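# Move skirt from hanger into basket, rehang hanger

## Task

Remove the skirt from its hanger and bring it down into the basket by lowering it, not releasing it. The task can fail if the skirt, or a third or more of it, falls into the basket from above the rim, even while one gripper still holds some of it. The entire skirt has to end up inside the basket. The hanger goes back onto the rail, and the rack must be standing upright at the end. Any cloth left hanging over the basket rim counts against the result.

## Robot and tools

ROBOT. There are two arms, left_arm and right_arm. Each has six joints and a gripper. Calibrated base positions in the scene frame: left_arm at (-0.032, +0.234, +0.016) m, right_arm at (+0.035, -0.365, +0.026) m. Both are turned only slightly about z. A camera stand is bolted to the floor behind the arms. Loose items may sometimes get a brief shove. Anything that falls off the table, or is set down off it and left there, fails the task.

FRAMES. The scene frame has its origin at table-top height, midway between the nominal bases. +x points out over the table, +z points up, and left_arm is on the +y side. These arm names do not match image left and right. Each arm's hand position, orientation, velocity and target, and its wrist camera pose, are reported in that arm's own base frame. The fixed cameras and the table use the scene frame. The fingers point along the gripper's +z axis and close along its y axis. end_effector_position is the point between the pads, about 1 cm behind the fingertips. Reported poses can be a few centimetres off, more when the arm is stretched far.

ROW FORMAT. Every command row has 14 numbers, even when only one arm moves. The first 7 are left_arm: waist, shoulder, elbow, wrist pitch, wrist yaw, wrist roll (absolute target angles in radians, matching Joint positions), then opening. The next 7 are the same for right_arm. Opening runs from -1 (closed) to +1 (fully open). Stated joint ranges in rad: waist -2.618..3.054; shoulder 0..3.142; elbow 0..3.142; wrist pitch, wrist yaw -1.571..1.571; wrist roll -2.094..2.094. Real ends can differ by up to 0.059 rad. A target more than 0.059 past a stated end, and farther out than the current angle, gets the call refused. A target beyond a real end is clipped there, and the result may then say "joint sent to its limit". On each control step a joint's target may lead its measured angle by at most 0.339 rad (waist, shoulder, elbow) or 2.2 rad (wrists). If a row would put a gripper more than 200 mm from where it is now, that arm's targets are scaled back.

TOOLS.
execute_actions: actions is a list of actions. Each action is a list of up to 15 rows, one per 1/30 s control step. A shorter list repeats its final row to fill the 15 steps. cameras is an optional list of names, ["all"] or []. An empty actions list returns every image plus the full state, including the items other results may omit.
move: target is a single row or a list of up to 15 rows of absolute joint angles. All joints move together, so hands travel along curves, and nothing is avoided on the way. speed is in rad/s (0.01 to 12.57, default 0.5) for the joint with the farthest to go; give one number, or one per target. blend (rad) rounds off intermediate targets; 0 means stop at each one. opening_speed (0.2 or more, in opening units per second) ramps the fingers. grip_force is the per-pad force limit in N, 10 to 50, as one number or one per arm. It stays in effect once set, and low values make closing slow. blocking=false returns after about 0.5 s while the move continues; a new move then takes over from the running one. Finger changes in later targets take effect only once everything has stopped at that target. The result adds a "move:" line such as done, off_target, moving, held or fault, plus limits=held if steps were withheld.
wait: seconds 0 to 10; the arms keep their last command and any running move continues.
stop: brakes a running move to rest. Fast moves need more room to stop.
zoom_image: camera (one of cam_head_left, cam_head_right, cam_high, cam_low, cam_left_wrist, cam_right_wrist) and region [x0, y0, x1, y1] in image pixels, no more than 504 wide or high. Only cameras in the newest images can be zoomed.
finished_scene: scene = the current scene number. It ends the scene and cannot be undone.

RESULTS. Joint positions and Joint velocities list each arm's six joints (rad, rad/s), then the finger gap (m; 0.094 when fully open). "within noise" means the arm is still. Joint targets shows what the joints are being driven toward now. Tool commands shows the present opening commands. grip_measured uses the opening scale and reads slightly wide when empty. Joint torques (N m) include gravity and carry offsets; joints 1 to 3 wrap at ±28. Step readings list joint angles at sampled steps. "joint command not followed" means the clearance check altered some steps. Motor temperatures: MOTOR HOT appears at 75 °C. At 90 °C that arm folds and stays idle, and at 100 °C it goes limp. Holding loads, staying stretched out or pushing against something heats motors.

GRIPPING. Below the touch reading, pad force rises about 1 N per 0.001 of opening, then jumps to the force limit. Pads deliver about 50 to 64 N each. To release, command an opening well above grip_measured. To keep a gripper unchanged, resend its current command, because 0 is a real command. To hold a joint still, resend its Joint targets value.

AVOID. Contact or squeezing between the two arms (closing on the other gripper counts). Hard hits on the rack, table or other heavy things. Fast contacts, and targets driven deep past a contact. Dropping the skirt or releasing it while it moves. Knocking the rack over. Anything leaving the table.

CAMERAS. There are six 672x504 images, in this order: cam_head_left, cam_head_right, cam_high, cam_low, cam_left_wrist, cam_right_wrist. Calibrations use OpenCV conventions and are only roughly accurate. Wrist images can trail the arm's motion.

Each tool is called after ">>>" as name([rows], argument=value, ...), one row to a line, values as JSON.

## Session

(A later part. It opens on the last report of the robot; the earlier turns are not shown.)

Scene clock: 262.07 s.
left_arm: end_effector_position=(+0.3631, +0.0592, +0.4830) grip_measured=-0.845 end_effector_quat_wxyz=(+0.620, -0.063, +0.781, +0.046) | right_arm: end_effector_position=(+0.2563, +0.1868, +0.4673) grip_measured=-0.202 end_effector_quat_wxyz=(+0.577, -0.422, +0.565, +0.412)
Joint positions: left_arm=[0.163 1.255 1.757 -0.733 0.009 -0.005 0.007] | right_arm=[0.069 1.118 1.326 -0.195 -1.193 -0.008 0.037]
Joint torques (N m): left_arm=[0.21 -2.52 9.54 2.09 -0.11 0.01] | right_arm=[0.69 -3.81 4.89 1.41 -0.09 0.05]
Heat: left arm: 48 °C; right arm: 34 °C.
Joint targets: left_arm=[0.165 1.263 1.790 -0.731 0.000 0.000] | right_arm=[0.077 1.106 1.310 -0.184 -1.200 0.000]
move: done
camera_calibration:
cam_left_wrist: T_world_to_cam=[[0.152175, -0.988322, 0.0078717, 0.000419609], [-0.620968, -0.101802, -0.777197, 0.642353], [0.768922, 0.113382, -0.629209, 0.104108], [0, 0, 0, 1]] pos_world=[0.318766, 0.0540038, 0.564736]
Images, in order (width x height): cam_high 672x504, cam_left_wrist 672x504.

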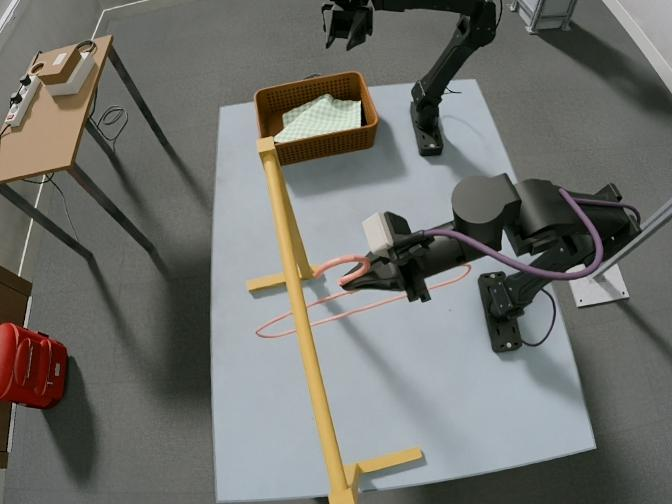

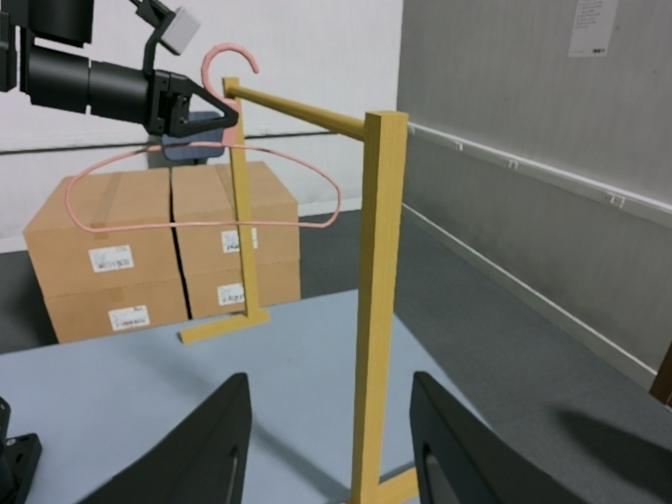

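>>> move([
  [0.165, 1.207, 1.65, -0.645, 0.0, 0.0, -1, 0.077, 1.106, 1.31, -0.184, -1.2, 0, -0.2],
  [0.165, 1.27, 1.69, -0.62, 0.0, 0.0, -1, 0.077, 1.106, 1.31, -0.184, -1.2, 0, -0.2],
], speed=0.2, cameras=["cam_left_wrist","cam_high"])

>>> zoom_image(camera="cam_left_wrist", region=[180, 50, 400, 210])

>>> zoom_image(camera="cam_high", region=[240, 220, 400, 350])

Scene clock: 271.93 s.
left_arm: end_effector_position=(+0.3830, +0.0624, +0.4590) grip_measured=-0.845 end_effector_quat_wxyz=(+0.613, -0.064, +0.786, +0.045) | right_arm: end_effector_position=(+0.2563, +0.1868, +0.4673) grip_measured=-0.202 end_effector_quat_wxyz=(+0.577, -0.422, +0.565, +0.412)
Joint positions: left_arm=[0.163 1.27 1.664 -0.64 0.009 -0.005 0.007] | right_arm=[0.069 1.118 1.326 -0.195 -1.193 -0.008 0.037]
Joint torques (N m): left_arm=[0.24 -3.67 9.4 2.29 -0.11 0.01] | right_arm=[0.65 -3.95 4.98 1.45 -0.05 0.1]
Heat: left arm: 47 °C; right arm: 33 °C.
Joint targets: left_arm=[0.165 1.270 1.690 -0.620 0.000 0.000] | right_arm=[0.077 1.106 1.310 -0.184 -1.200 0.000]
move: done
camera_calibration:
cam_left_wrist: T_world_to_cam=[[0.152327, -0.988297, 0.00807603, 0.000656881], [-0.633485, -0.103905, -0.766747, 0.636506], [0.758613, 0.11168, -0.641898, 0.0831591], [0, 0, 0, 1]] pos_world=[0.340031, 0.057498, 0.541413]
Images, in order (width x height): cam_high 672x504, cam_left_wrist 672x504.

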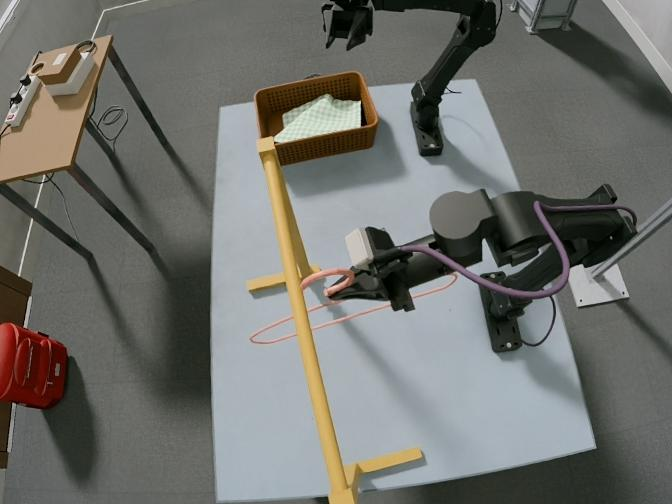

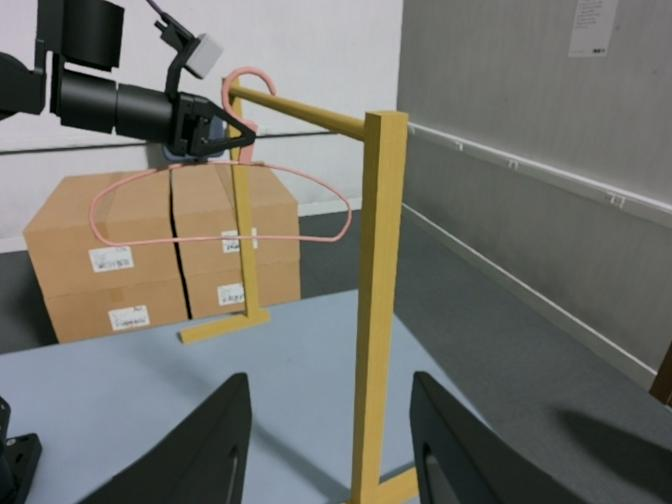

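Scaled by 2.291.

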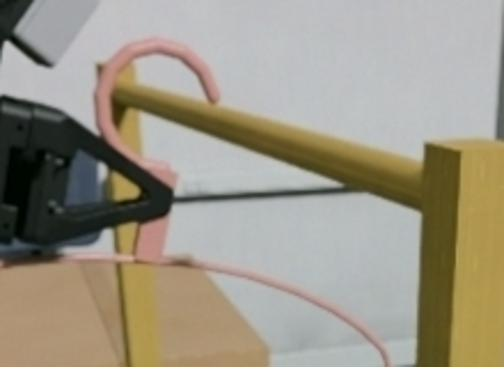

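Scaled by 3.150.

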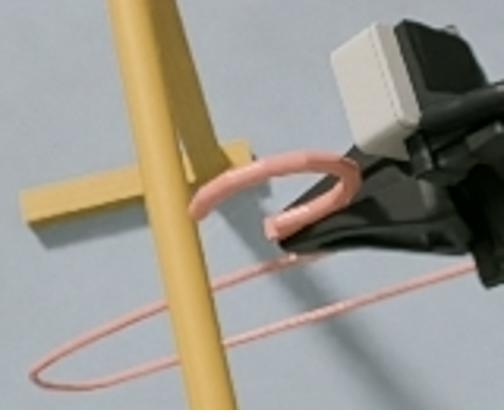

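>>> move([
  [0.165, 1.282, 1.725, -0.643, 0.0, 0.0, -1, 0.077, 1.106, 1.31, -0.184, -1.2, 0, -0.2],
  [0.165, 1.364, 1.785, -0.621, 0.0, 0.0, -1, 0.077, 1.106, 1.31, -0.184, -1.2, 0, -0.2],
], speed=0.12, cameras=["cam_left_wrist","cam_high"])

>>> zoom_image(camera="cam_left_wrist", region=[180, 50, 400, 210])

>>> zoom_image(camera="cam_high", region=[240, 220, 400, 350])

Scene clock: 279.40 s.
left_arm: end_effector_position=(+0.4053, +0.0661, +0.4631) grip_measured=-0.845 end_effector_quat_wxyz=(+0.612, -0.064, +0.787, +0.045) | right_arm: end_effector_position=(+0.2563, +0.1868, +0.4673) grip_measured=-0.202 end_effector_quat_wxyz=(+0.577, -0.422, +0.565, +0.412)
Joint positions: left_arm=[0.163 1.357 1.747 -0.641 0.009 -0.005 0.007] | right_arm=[0.069 1.118 1.326 -0.195 -1.193 -0.008 0.037]
Joint torques (N m): left_arm=[0.25 -3.89 10.47 2.27 -0.11 0] | right_arm=[0.7 -3.73 4.92 1.45 -0.06 0.03]
Heat: left arm: 47 °C; right arm: 33 °C.
Joint targets: left_arm=[0.165 1.364 1.785 -0.621 0.000 0.000] | right_arm=[0.077 1.106 1.310 -0.184 -1.200 0.000]
move: off_target (left_arm); left_arm: the elbow is farthest, 0.038 rad from its target
camera_calibration:
cam_left_wrist: T_world_to_cam=[[0.152289, -0.988302, 0.00814391, 0.000797656], [-0.636625, -0.104395, -0.764075, 0.654268], [0.755987, 0.111176, -0.645076, 0.0710063], [0, 0, 0, 1]] pos_world=[0.362722, 0.0611964, 0.545707]
Images, in order (width x height): cam_high 672x504, cam_left_wrist 672x504.

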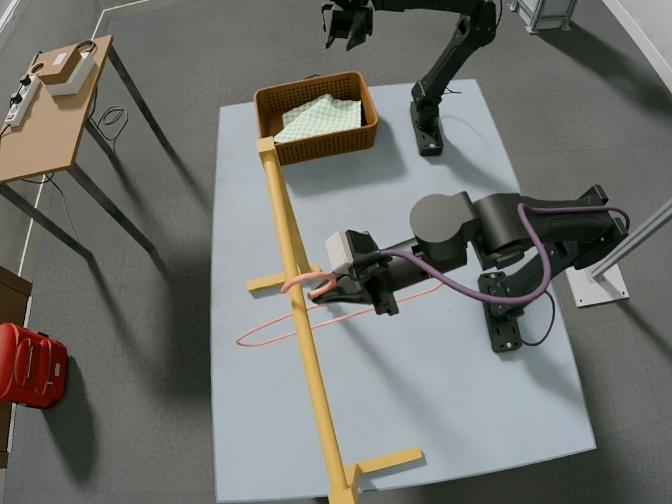

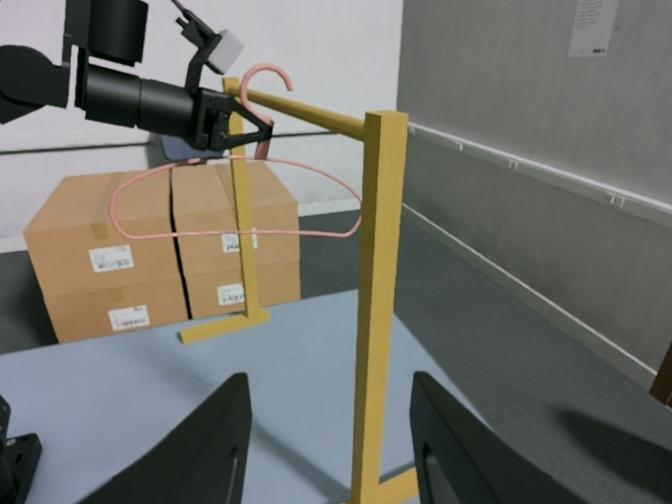

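Scaled by 2.291.

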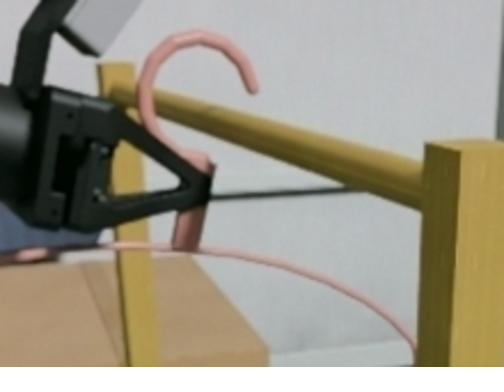

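Scaled by 3.150.

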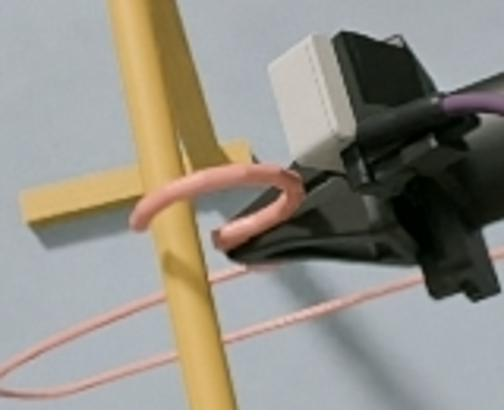

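>>> move(target=[0.165, 1.442, 1.845, -0.602, 0.0, 0.0, -1, 0.077, 1.106, 1.31, -0.184, -1.2, 0, -0.2], speed=0.12, cameras=["cam_left_wrist","cam_high"])

>>> zoom_image(camera="cam_left_wrist", region=[180, 50, 400, 210])

>>> zoom_image(camera="cam_high", region=[240, 220, 400, 350])

Scene clock: 282.77 s.
left_arm: end_effector_position=(+0.4274, +0.0697, +0.4635) grip_measured=-0.845 end_effector_quat_wxyz=(+0.612, -0.064, +0.787, +0.045) | right_arm: end_effector_position=(+0.2563, +0.1868, +0.4673) grip_measured=-0.202 end_effector_quat_wxyz=(+0.577, -0.422, +0.565, +0.412)
Joint positions: left_arm=[0.163 1.433 1.807 -0.622 0.009 -0.005 0.007] | right_arm=[0.069 1.118 1.326 -0.195 -1.193 -0.008 0.037]
Joint torques (N m): left_arm=[0.23 -4.55 10.55 2.27 -0.1 0.01] | right_arm=[0.76 -3.71 4.77 1.46 -0.08 0.09]
Heat: left arm: 47 °C; right arm: 34 °C.
Joint targets: left_arm=[0.165 1.442 1.845 -0.602 0.000 0.000] | right_arm=[0.077 1.106 1.310 -0.184 -1.200 0.000]
move: off_target (left_arm); left_arm: the elbow is farthest, 0.038 rad from its target
camera_calibration:
cam_left_wrist: T_world_to_cam=[[0.152292, -0.988302, 0.00809133, 0.0010451], [-0.63544, -0.104181, -0.765089, 0.66898], [0.756983, 0.111375, -0.643873, 0.0532538], [0, 0, 0, 1]] pos_world=[0.384625, 0.064797, 0.54611]
Images, in order (width x height): cam_high 672x504, cam_left_wrist 672x504.

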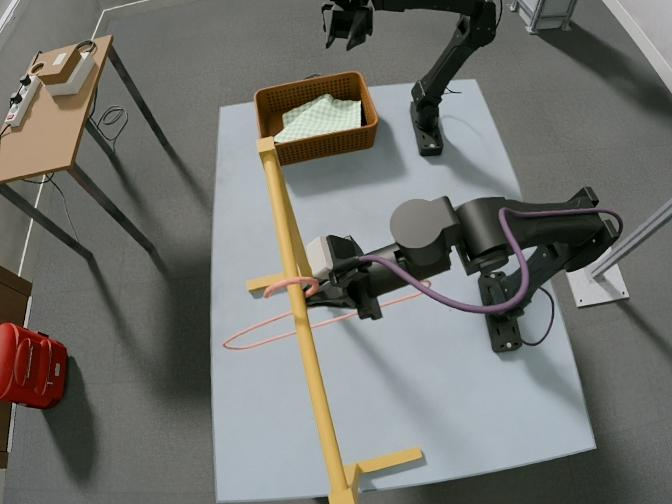

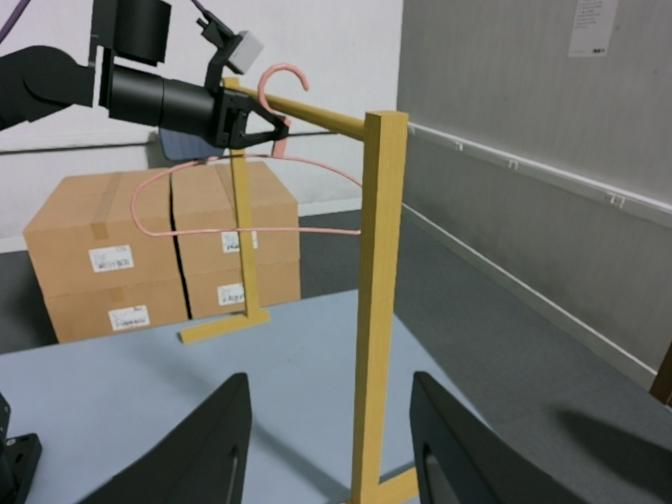

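Scaled by 2.291.

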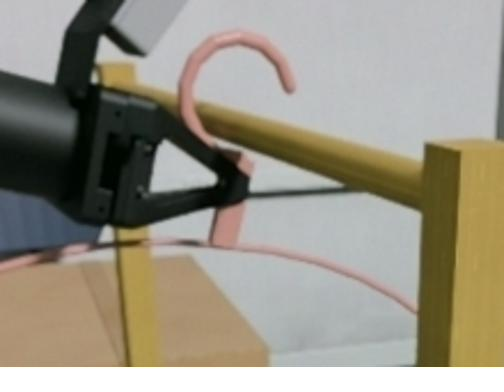

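Scaled by 3.150.

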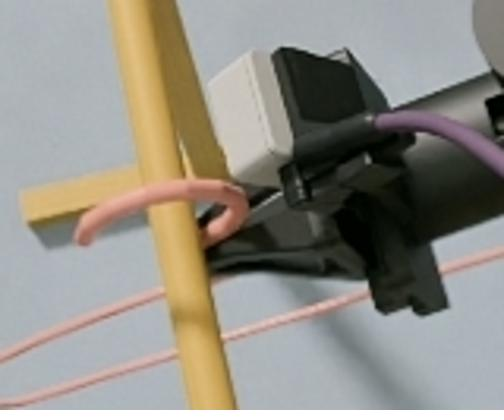

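>>> move(target=[0.165, 1.354, 1.60, -0.442, 0.0, 0.0, -1, 0.077, 1.106, 1.31, -0.184, -1.2, 0, -0.2], speed=0.1, cameras=["cam_left_wrist","cam_high"])

>>> zoom_image(camera="cam_left_wrist", region=[180, 50, 400, 210])

>>> zoom_image(camera="cam_high", region=[240, 220, 400, 350])

Scene clock: 288.97 s.
left_arm: end_effector_position=(+0.4343, +0.0709, +0.4345) grip_measured=-0.845 end_effector_quat_wxyz=(+0.619, -0.063, +0.782, +0.046) | right_arm: end_effector_position=(+0.2563, +0.1868, +0.4673) grip_measured=-0.202 end_effector_quat_wxyz=(+0.577, -0.422, +0.565, +0.412)
Joint positions: left_arm=[0.163 1.385 1.615 -0.463 0.009 -0.005 0.007] | right_arm=[0.069 1.118 1.326 -0.195 -1.193 -0.008 0.037]
Joint torques (N m): left_arm=[0.21 -7.86 6.41 2.27 -0.1 0] | right_arm=[0.54 -3.75 4.94 1.48 -0.07 0.11]
Heat: left arm: 47 °C; right arm: 34 °C.
Joint targets: left_arm=[0.165 1.354 1.600 -0.442 0.000 0.000] | right_arm=[0.077 1.106 1.310 -0.184 -1.200 0.000]
move: done
camera_calibration:
cam_left_wrist: T_world_to_cam=[[0.152152, -0.988326, 0.00787673, 0.00148993], [-0.622998, -0.102091, -0.775532, 0.650272], [0.767283, 0.113092, -0.631259, 0.0190689], [0, 0, 0, 1]] pos_world=[0.39026, 0.0657029, 0.516333]
Images, in order (width x height): cam_high 672x504, cam_left_wrist 672x504.

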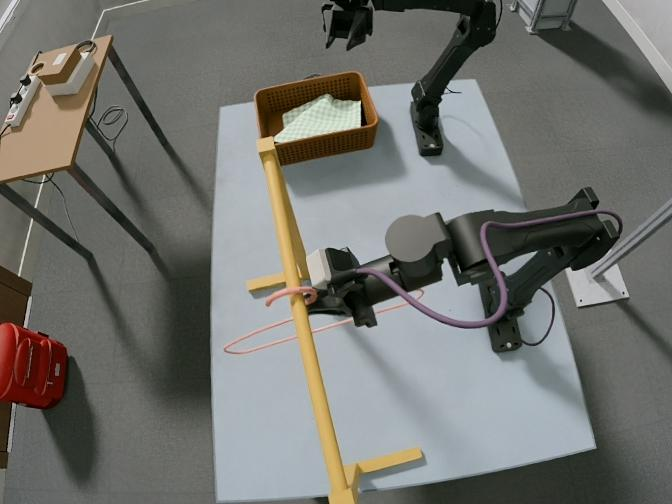

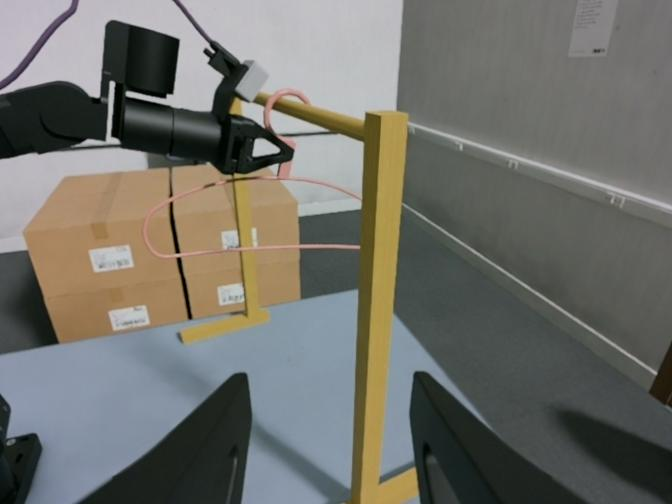

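Scaled by 2.291.

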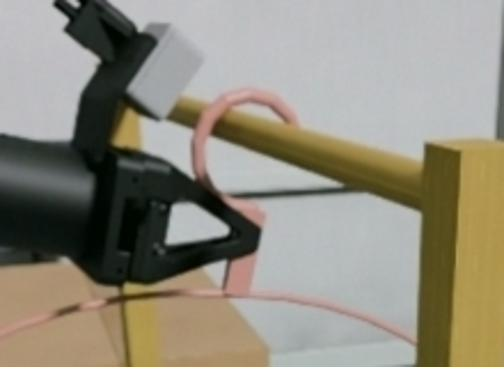

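Scaled by 3.150.

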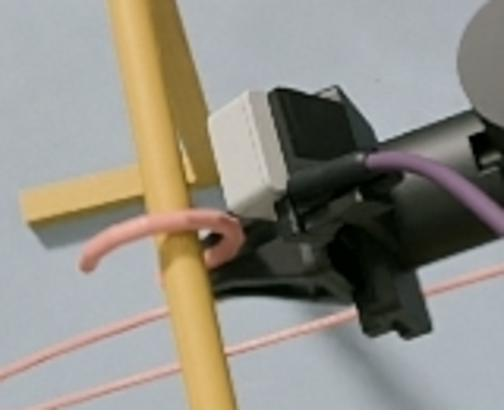

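>>> move([
  [0.163, 1.377, 1.648, -0.443, 0.0, 0.0, -1, 0.077, 1.106, 1.31, -0.184, -1.2, 0, -0.2],
  [0.163, 1.377, 1.648, -0.443, 0.0, 0.0, -0.1, 0.077, 1.106, 1.31, -0.184, -1.2, 0, -0.2],
], speed=0.1, opening_speed=0.5, cameras=["cam_left_wrist","cam_high","cam_low"])

>>> zoom_image(camera="cam_left_wrist", region=[180, 50, 400, 210])

>>> zoom_image(camera="cam_high", region=[240, 220, 400, 350])

Scene clock: 296.60 s.
left_arm: end_effector_position=(+0.4348, +0.0711, +0.4367) grip_measured=-0.102 end_effector_quat_wxyz=(+0.622, -0.063, +0.779, +0.046) | right_arm: end_effector_position=(+0.2563, +0.1868, +0.4673) grip_measured=-0.202 end_effector_quat_wxyz=(+0.577, -0.422, +0.565, +0.412)
Joint positions: left_arm=[0.163 1.385 1.615 -0.453 0.008 -0.005 0.042] | right_arm=[0.069 1.118 1.326 -0.195 -1.193 -0.008 0.037]
Joint torques (N m): left_arm=[0.03 -5.81 10.52 2.19 -0.1 0] | right_arm=[0.7 -3.67 5.05 1.48 -0.08 0.05]
Heat: left arm: 47 °C; right arm: 34 °C.
Joint targets: left_arm=[0.163 1.377 1.648 -0.443 0.000 0.000] | right_arm=[0.077 1.106 1.310 -0.184 -1.200 0.000]
move: done
camera_calibration:
cam_left_wrist: T_world_to_cam=[[0.152794, -0.988231, 0.00729514, 0.00166715], [-0.615937, -0.101, -0.781294, 0.651674], [0.772836, 0.114884, -0.624121, 0.0144361], [0, 0, 0, 1]] pos_world=[0.389979, 0.065808, 0.518147]
Images, in order (width x height): cam_high 672x504, cam_low 672x504, cam_left_wrist 672x504.

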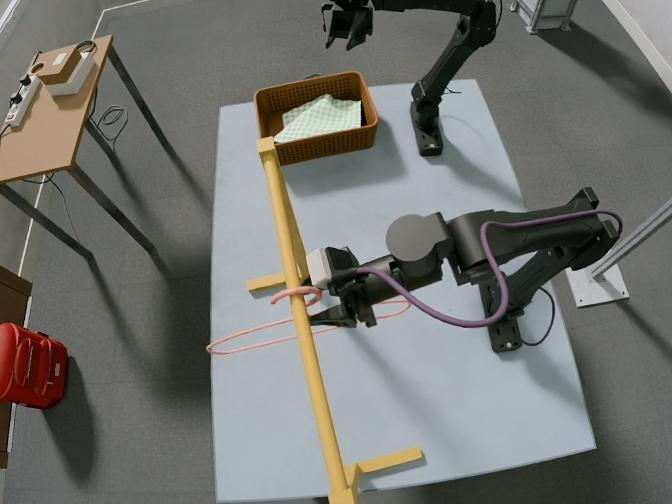

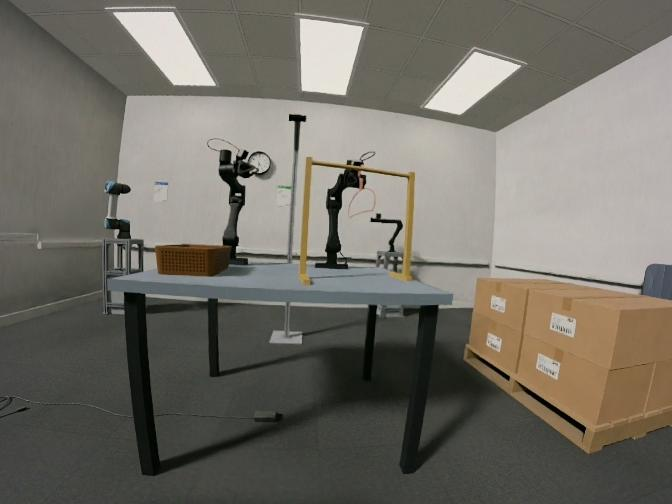

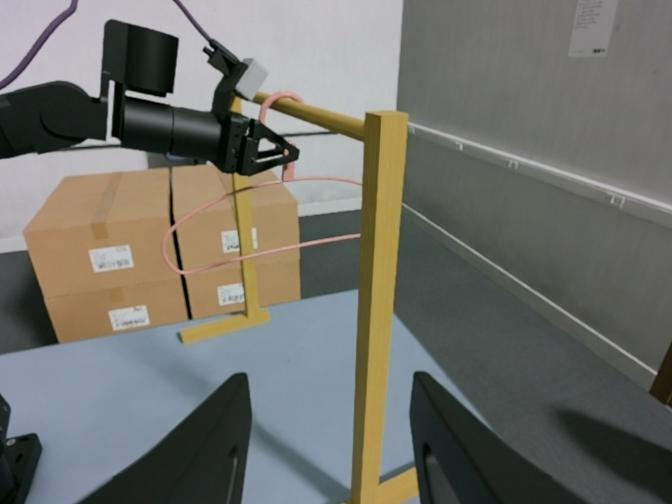

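Scaled by 2.291.

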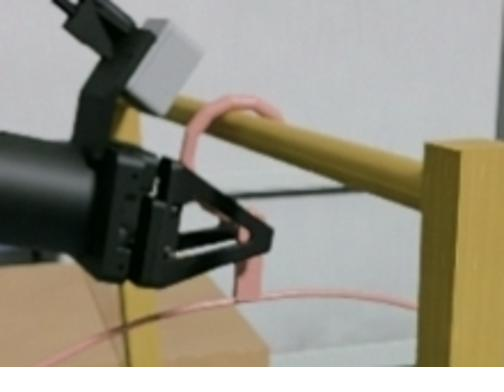

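Scaled by 3.150.

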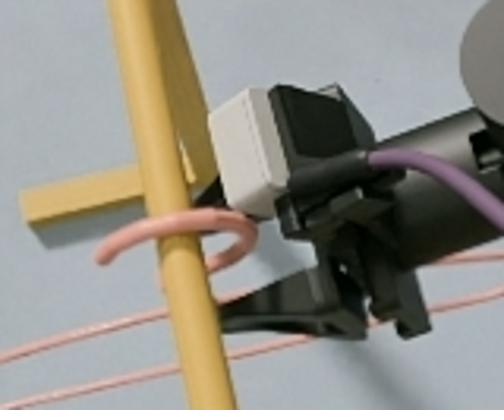

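>>> move([
  [0.163, 1.25, 1.655, -0.578, 0.0, 0.0, -0.1, 0.077, 1.106, 1.31, -0.184, -1.2, 0, -0.2],
  [0.163, 0.95, 1.5, -0.75, 0.0, 0.0, -0.1, 0.077, 1.106, 1.31, -0.184, -1.2, 0, -0.2],
], speed=[0.12,0.3], cameras=["cam_left_wrist","cam_high","cam_low","cam_head_left","cam_right_wrist"])

Scene clock: 301.50 s.
left_arm: end_effector_position=(+0.2851, +0.0465, +0.4712) grip_measured=-0.102 end_effector_quat_wxyz=(+0.640, -0.062, +0.765, +0.048) | right_arm: end_effector_position=(+0.2563, +0.1868, +0.4673) grip_measured=-0.202 end_effector_quat_wxyz=(+0.577, -0.422, +0.565, +0.412)
Joint positions: left_arm=[0.163 0.953 1.517 -0.742 0.008 -0.005 0.042] | right_arm=[0.069 1.118 1.326 -0.195 -1.193 -0.008 0.037]
Joint torques (N m): left_arm=[0.03 -0.69 4.98 2 -0.1 0] | right_arm=[0.72 -3.92 4.82 1.45 -0.09 0.11]
Heat: left arm: 48 °C; right arm: 34 °C.
Joint targets: left_arm=[0.163 0.950 1.500 -0.750 0.000 0.000] | right_arm=[0.077 1.106 1.310 -0.184 -1.200 0.000]
move: done
camera_calibration:
cam_left_wrist: T_world_to_cam=[[0.152372, -0.9883, 0.00682757, 0.000228341], [-0.580059, -0.0950199, -0.809014, 0.58651], [0.800197, 0.11931, -0.58775, 0.129344], [0, 0, 0, 1]] pos_world=[0.236675, 0.0405237, 0.550515]
cam_right_wrist: T_world_to_cam=[[0.955262, -0.293757, 0.0343628, -0.207542], [-0.097621, -0.42284, -0.900931, 0.560647], [0.279185, 0.857271, -0.4326, 0.0622231], [0, 0, 0, 1]] pos_world=[0.235616, 0.122755, 0.539154]
Images, in order (width x height): cam_head_left 672x504, cam_high 672x504, cam_low 672x504, cam_left_wrist 672x504, cam_right_wrist 672x504.

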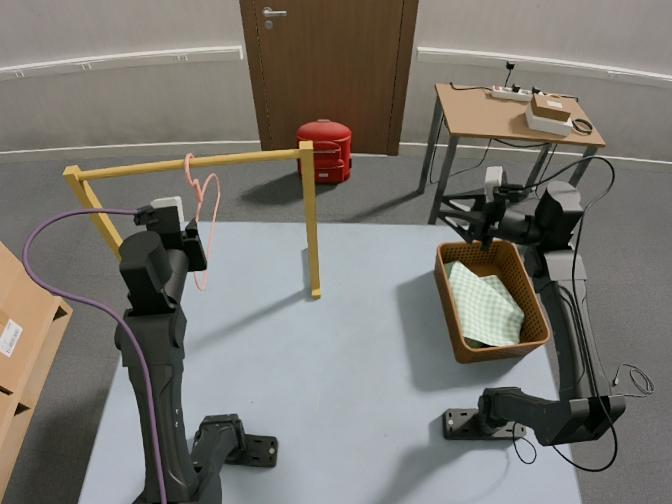

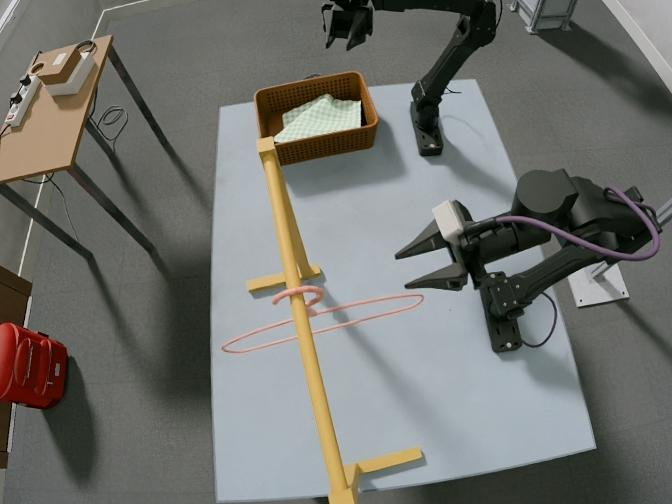

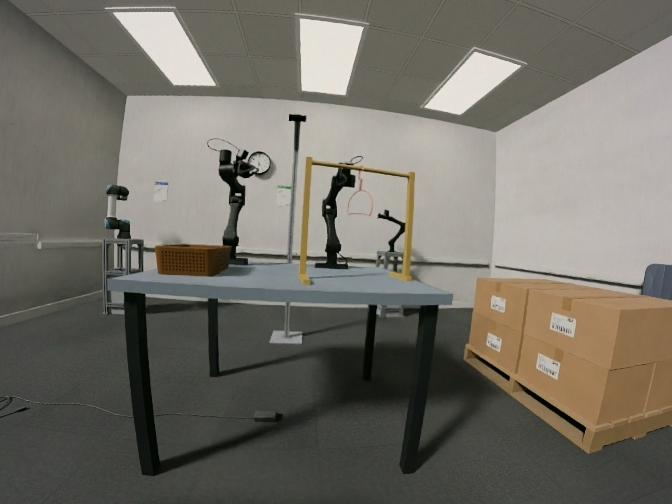

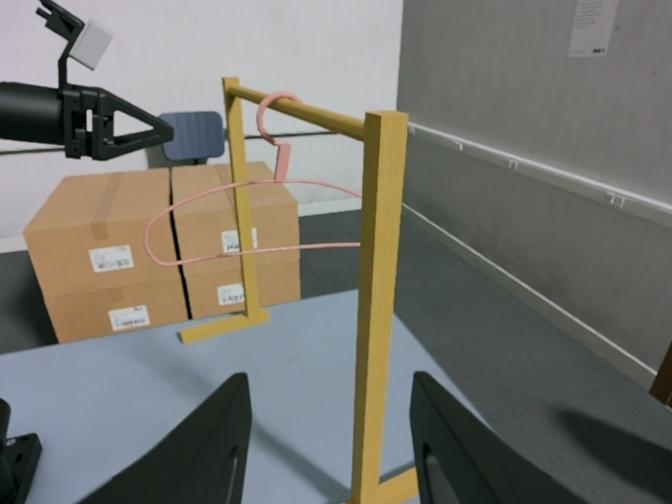

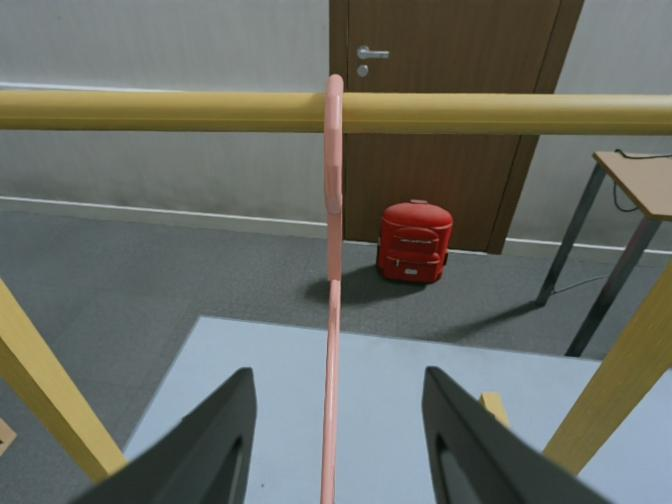

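Done: hanger on rail, skirt in basket, rack upright.

>>> finished_scene(scene=1)

The scene is finished: the task was done.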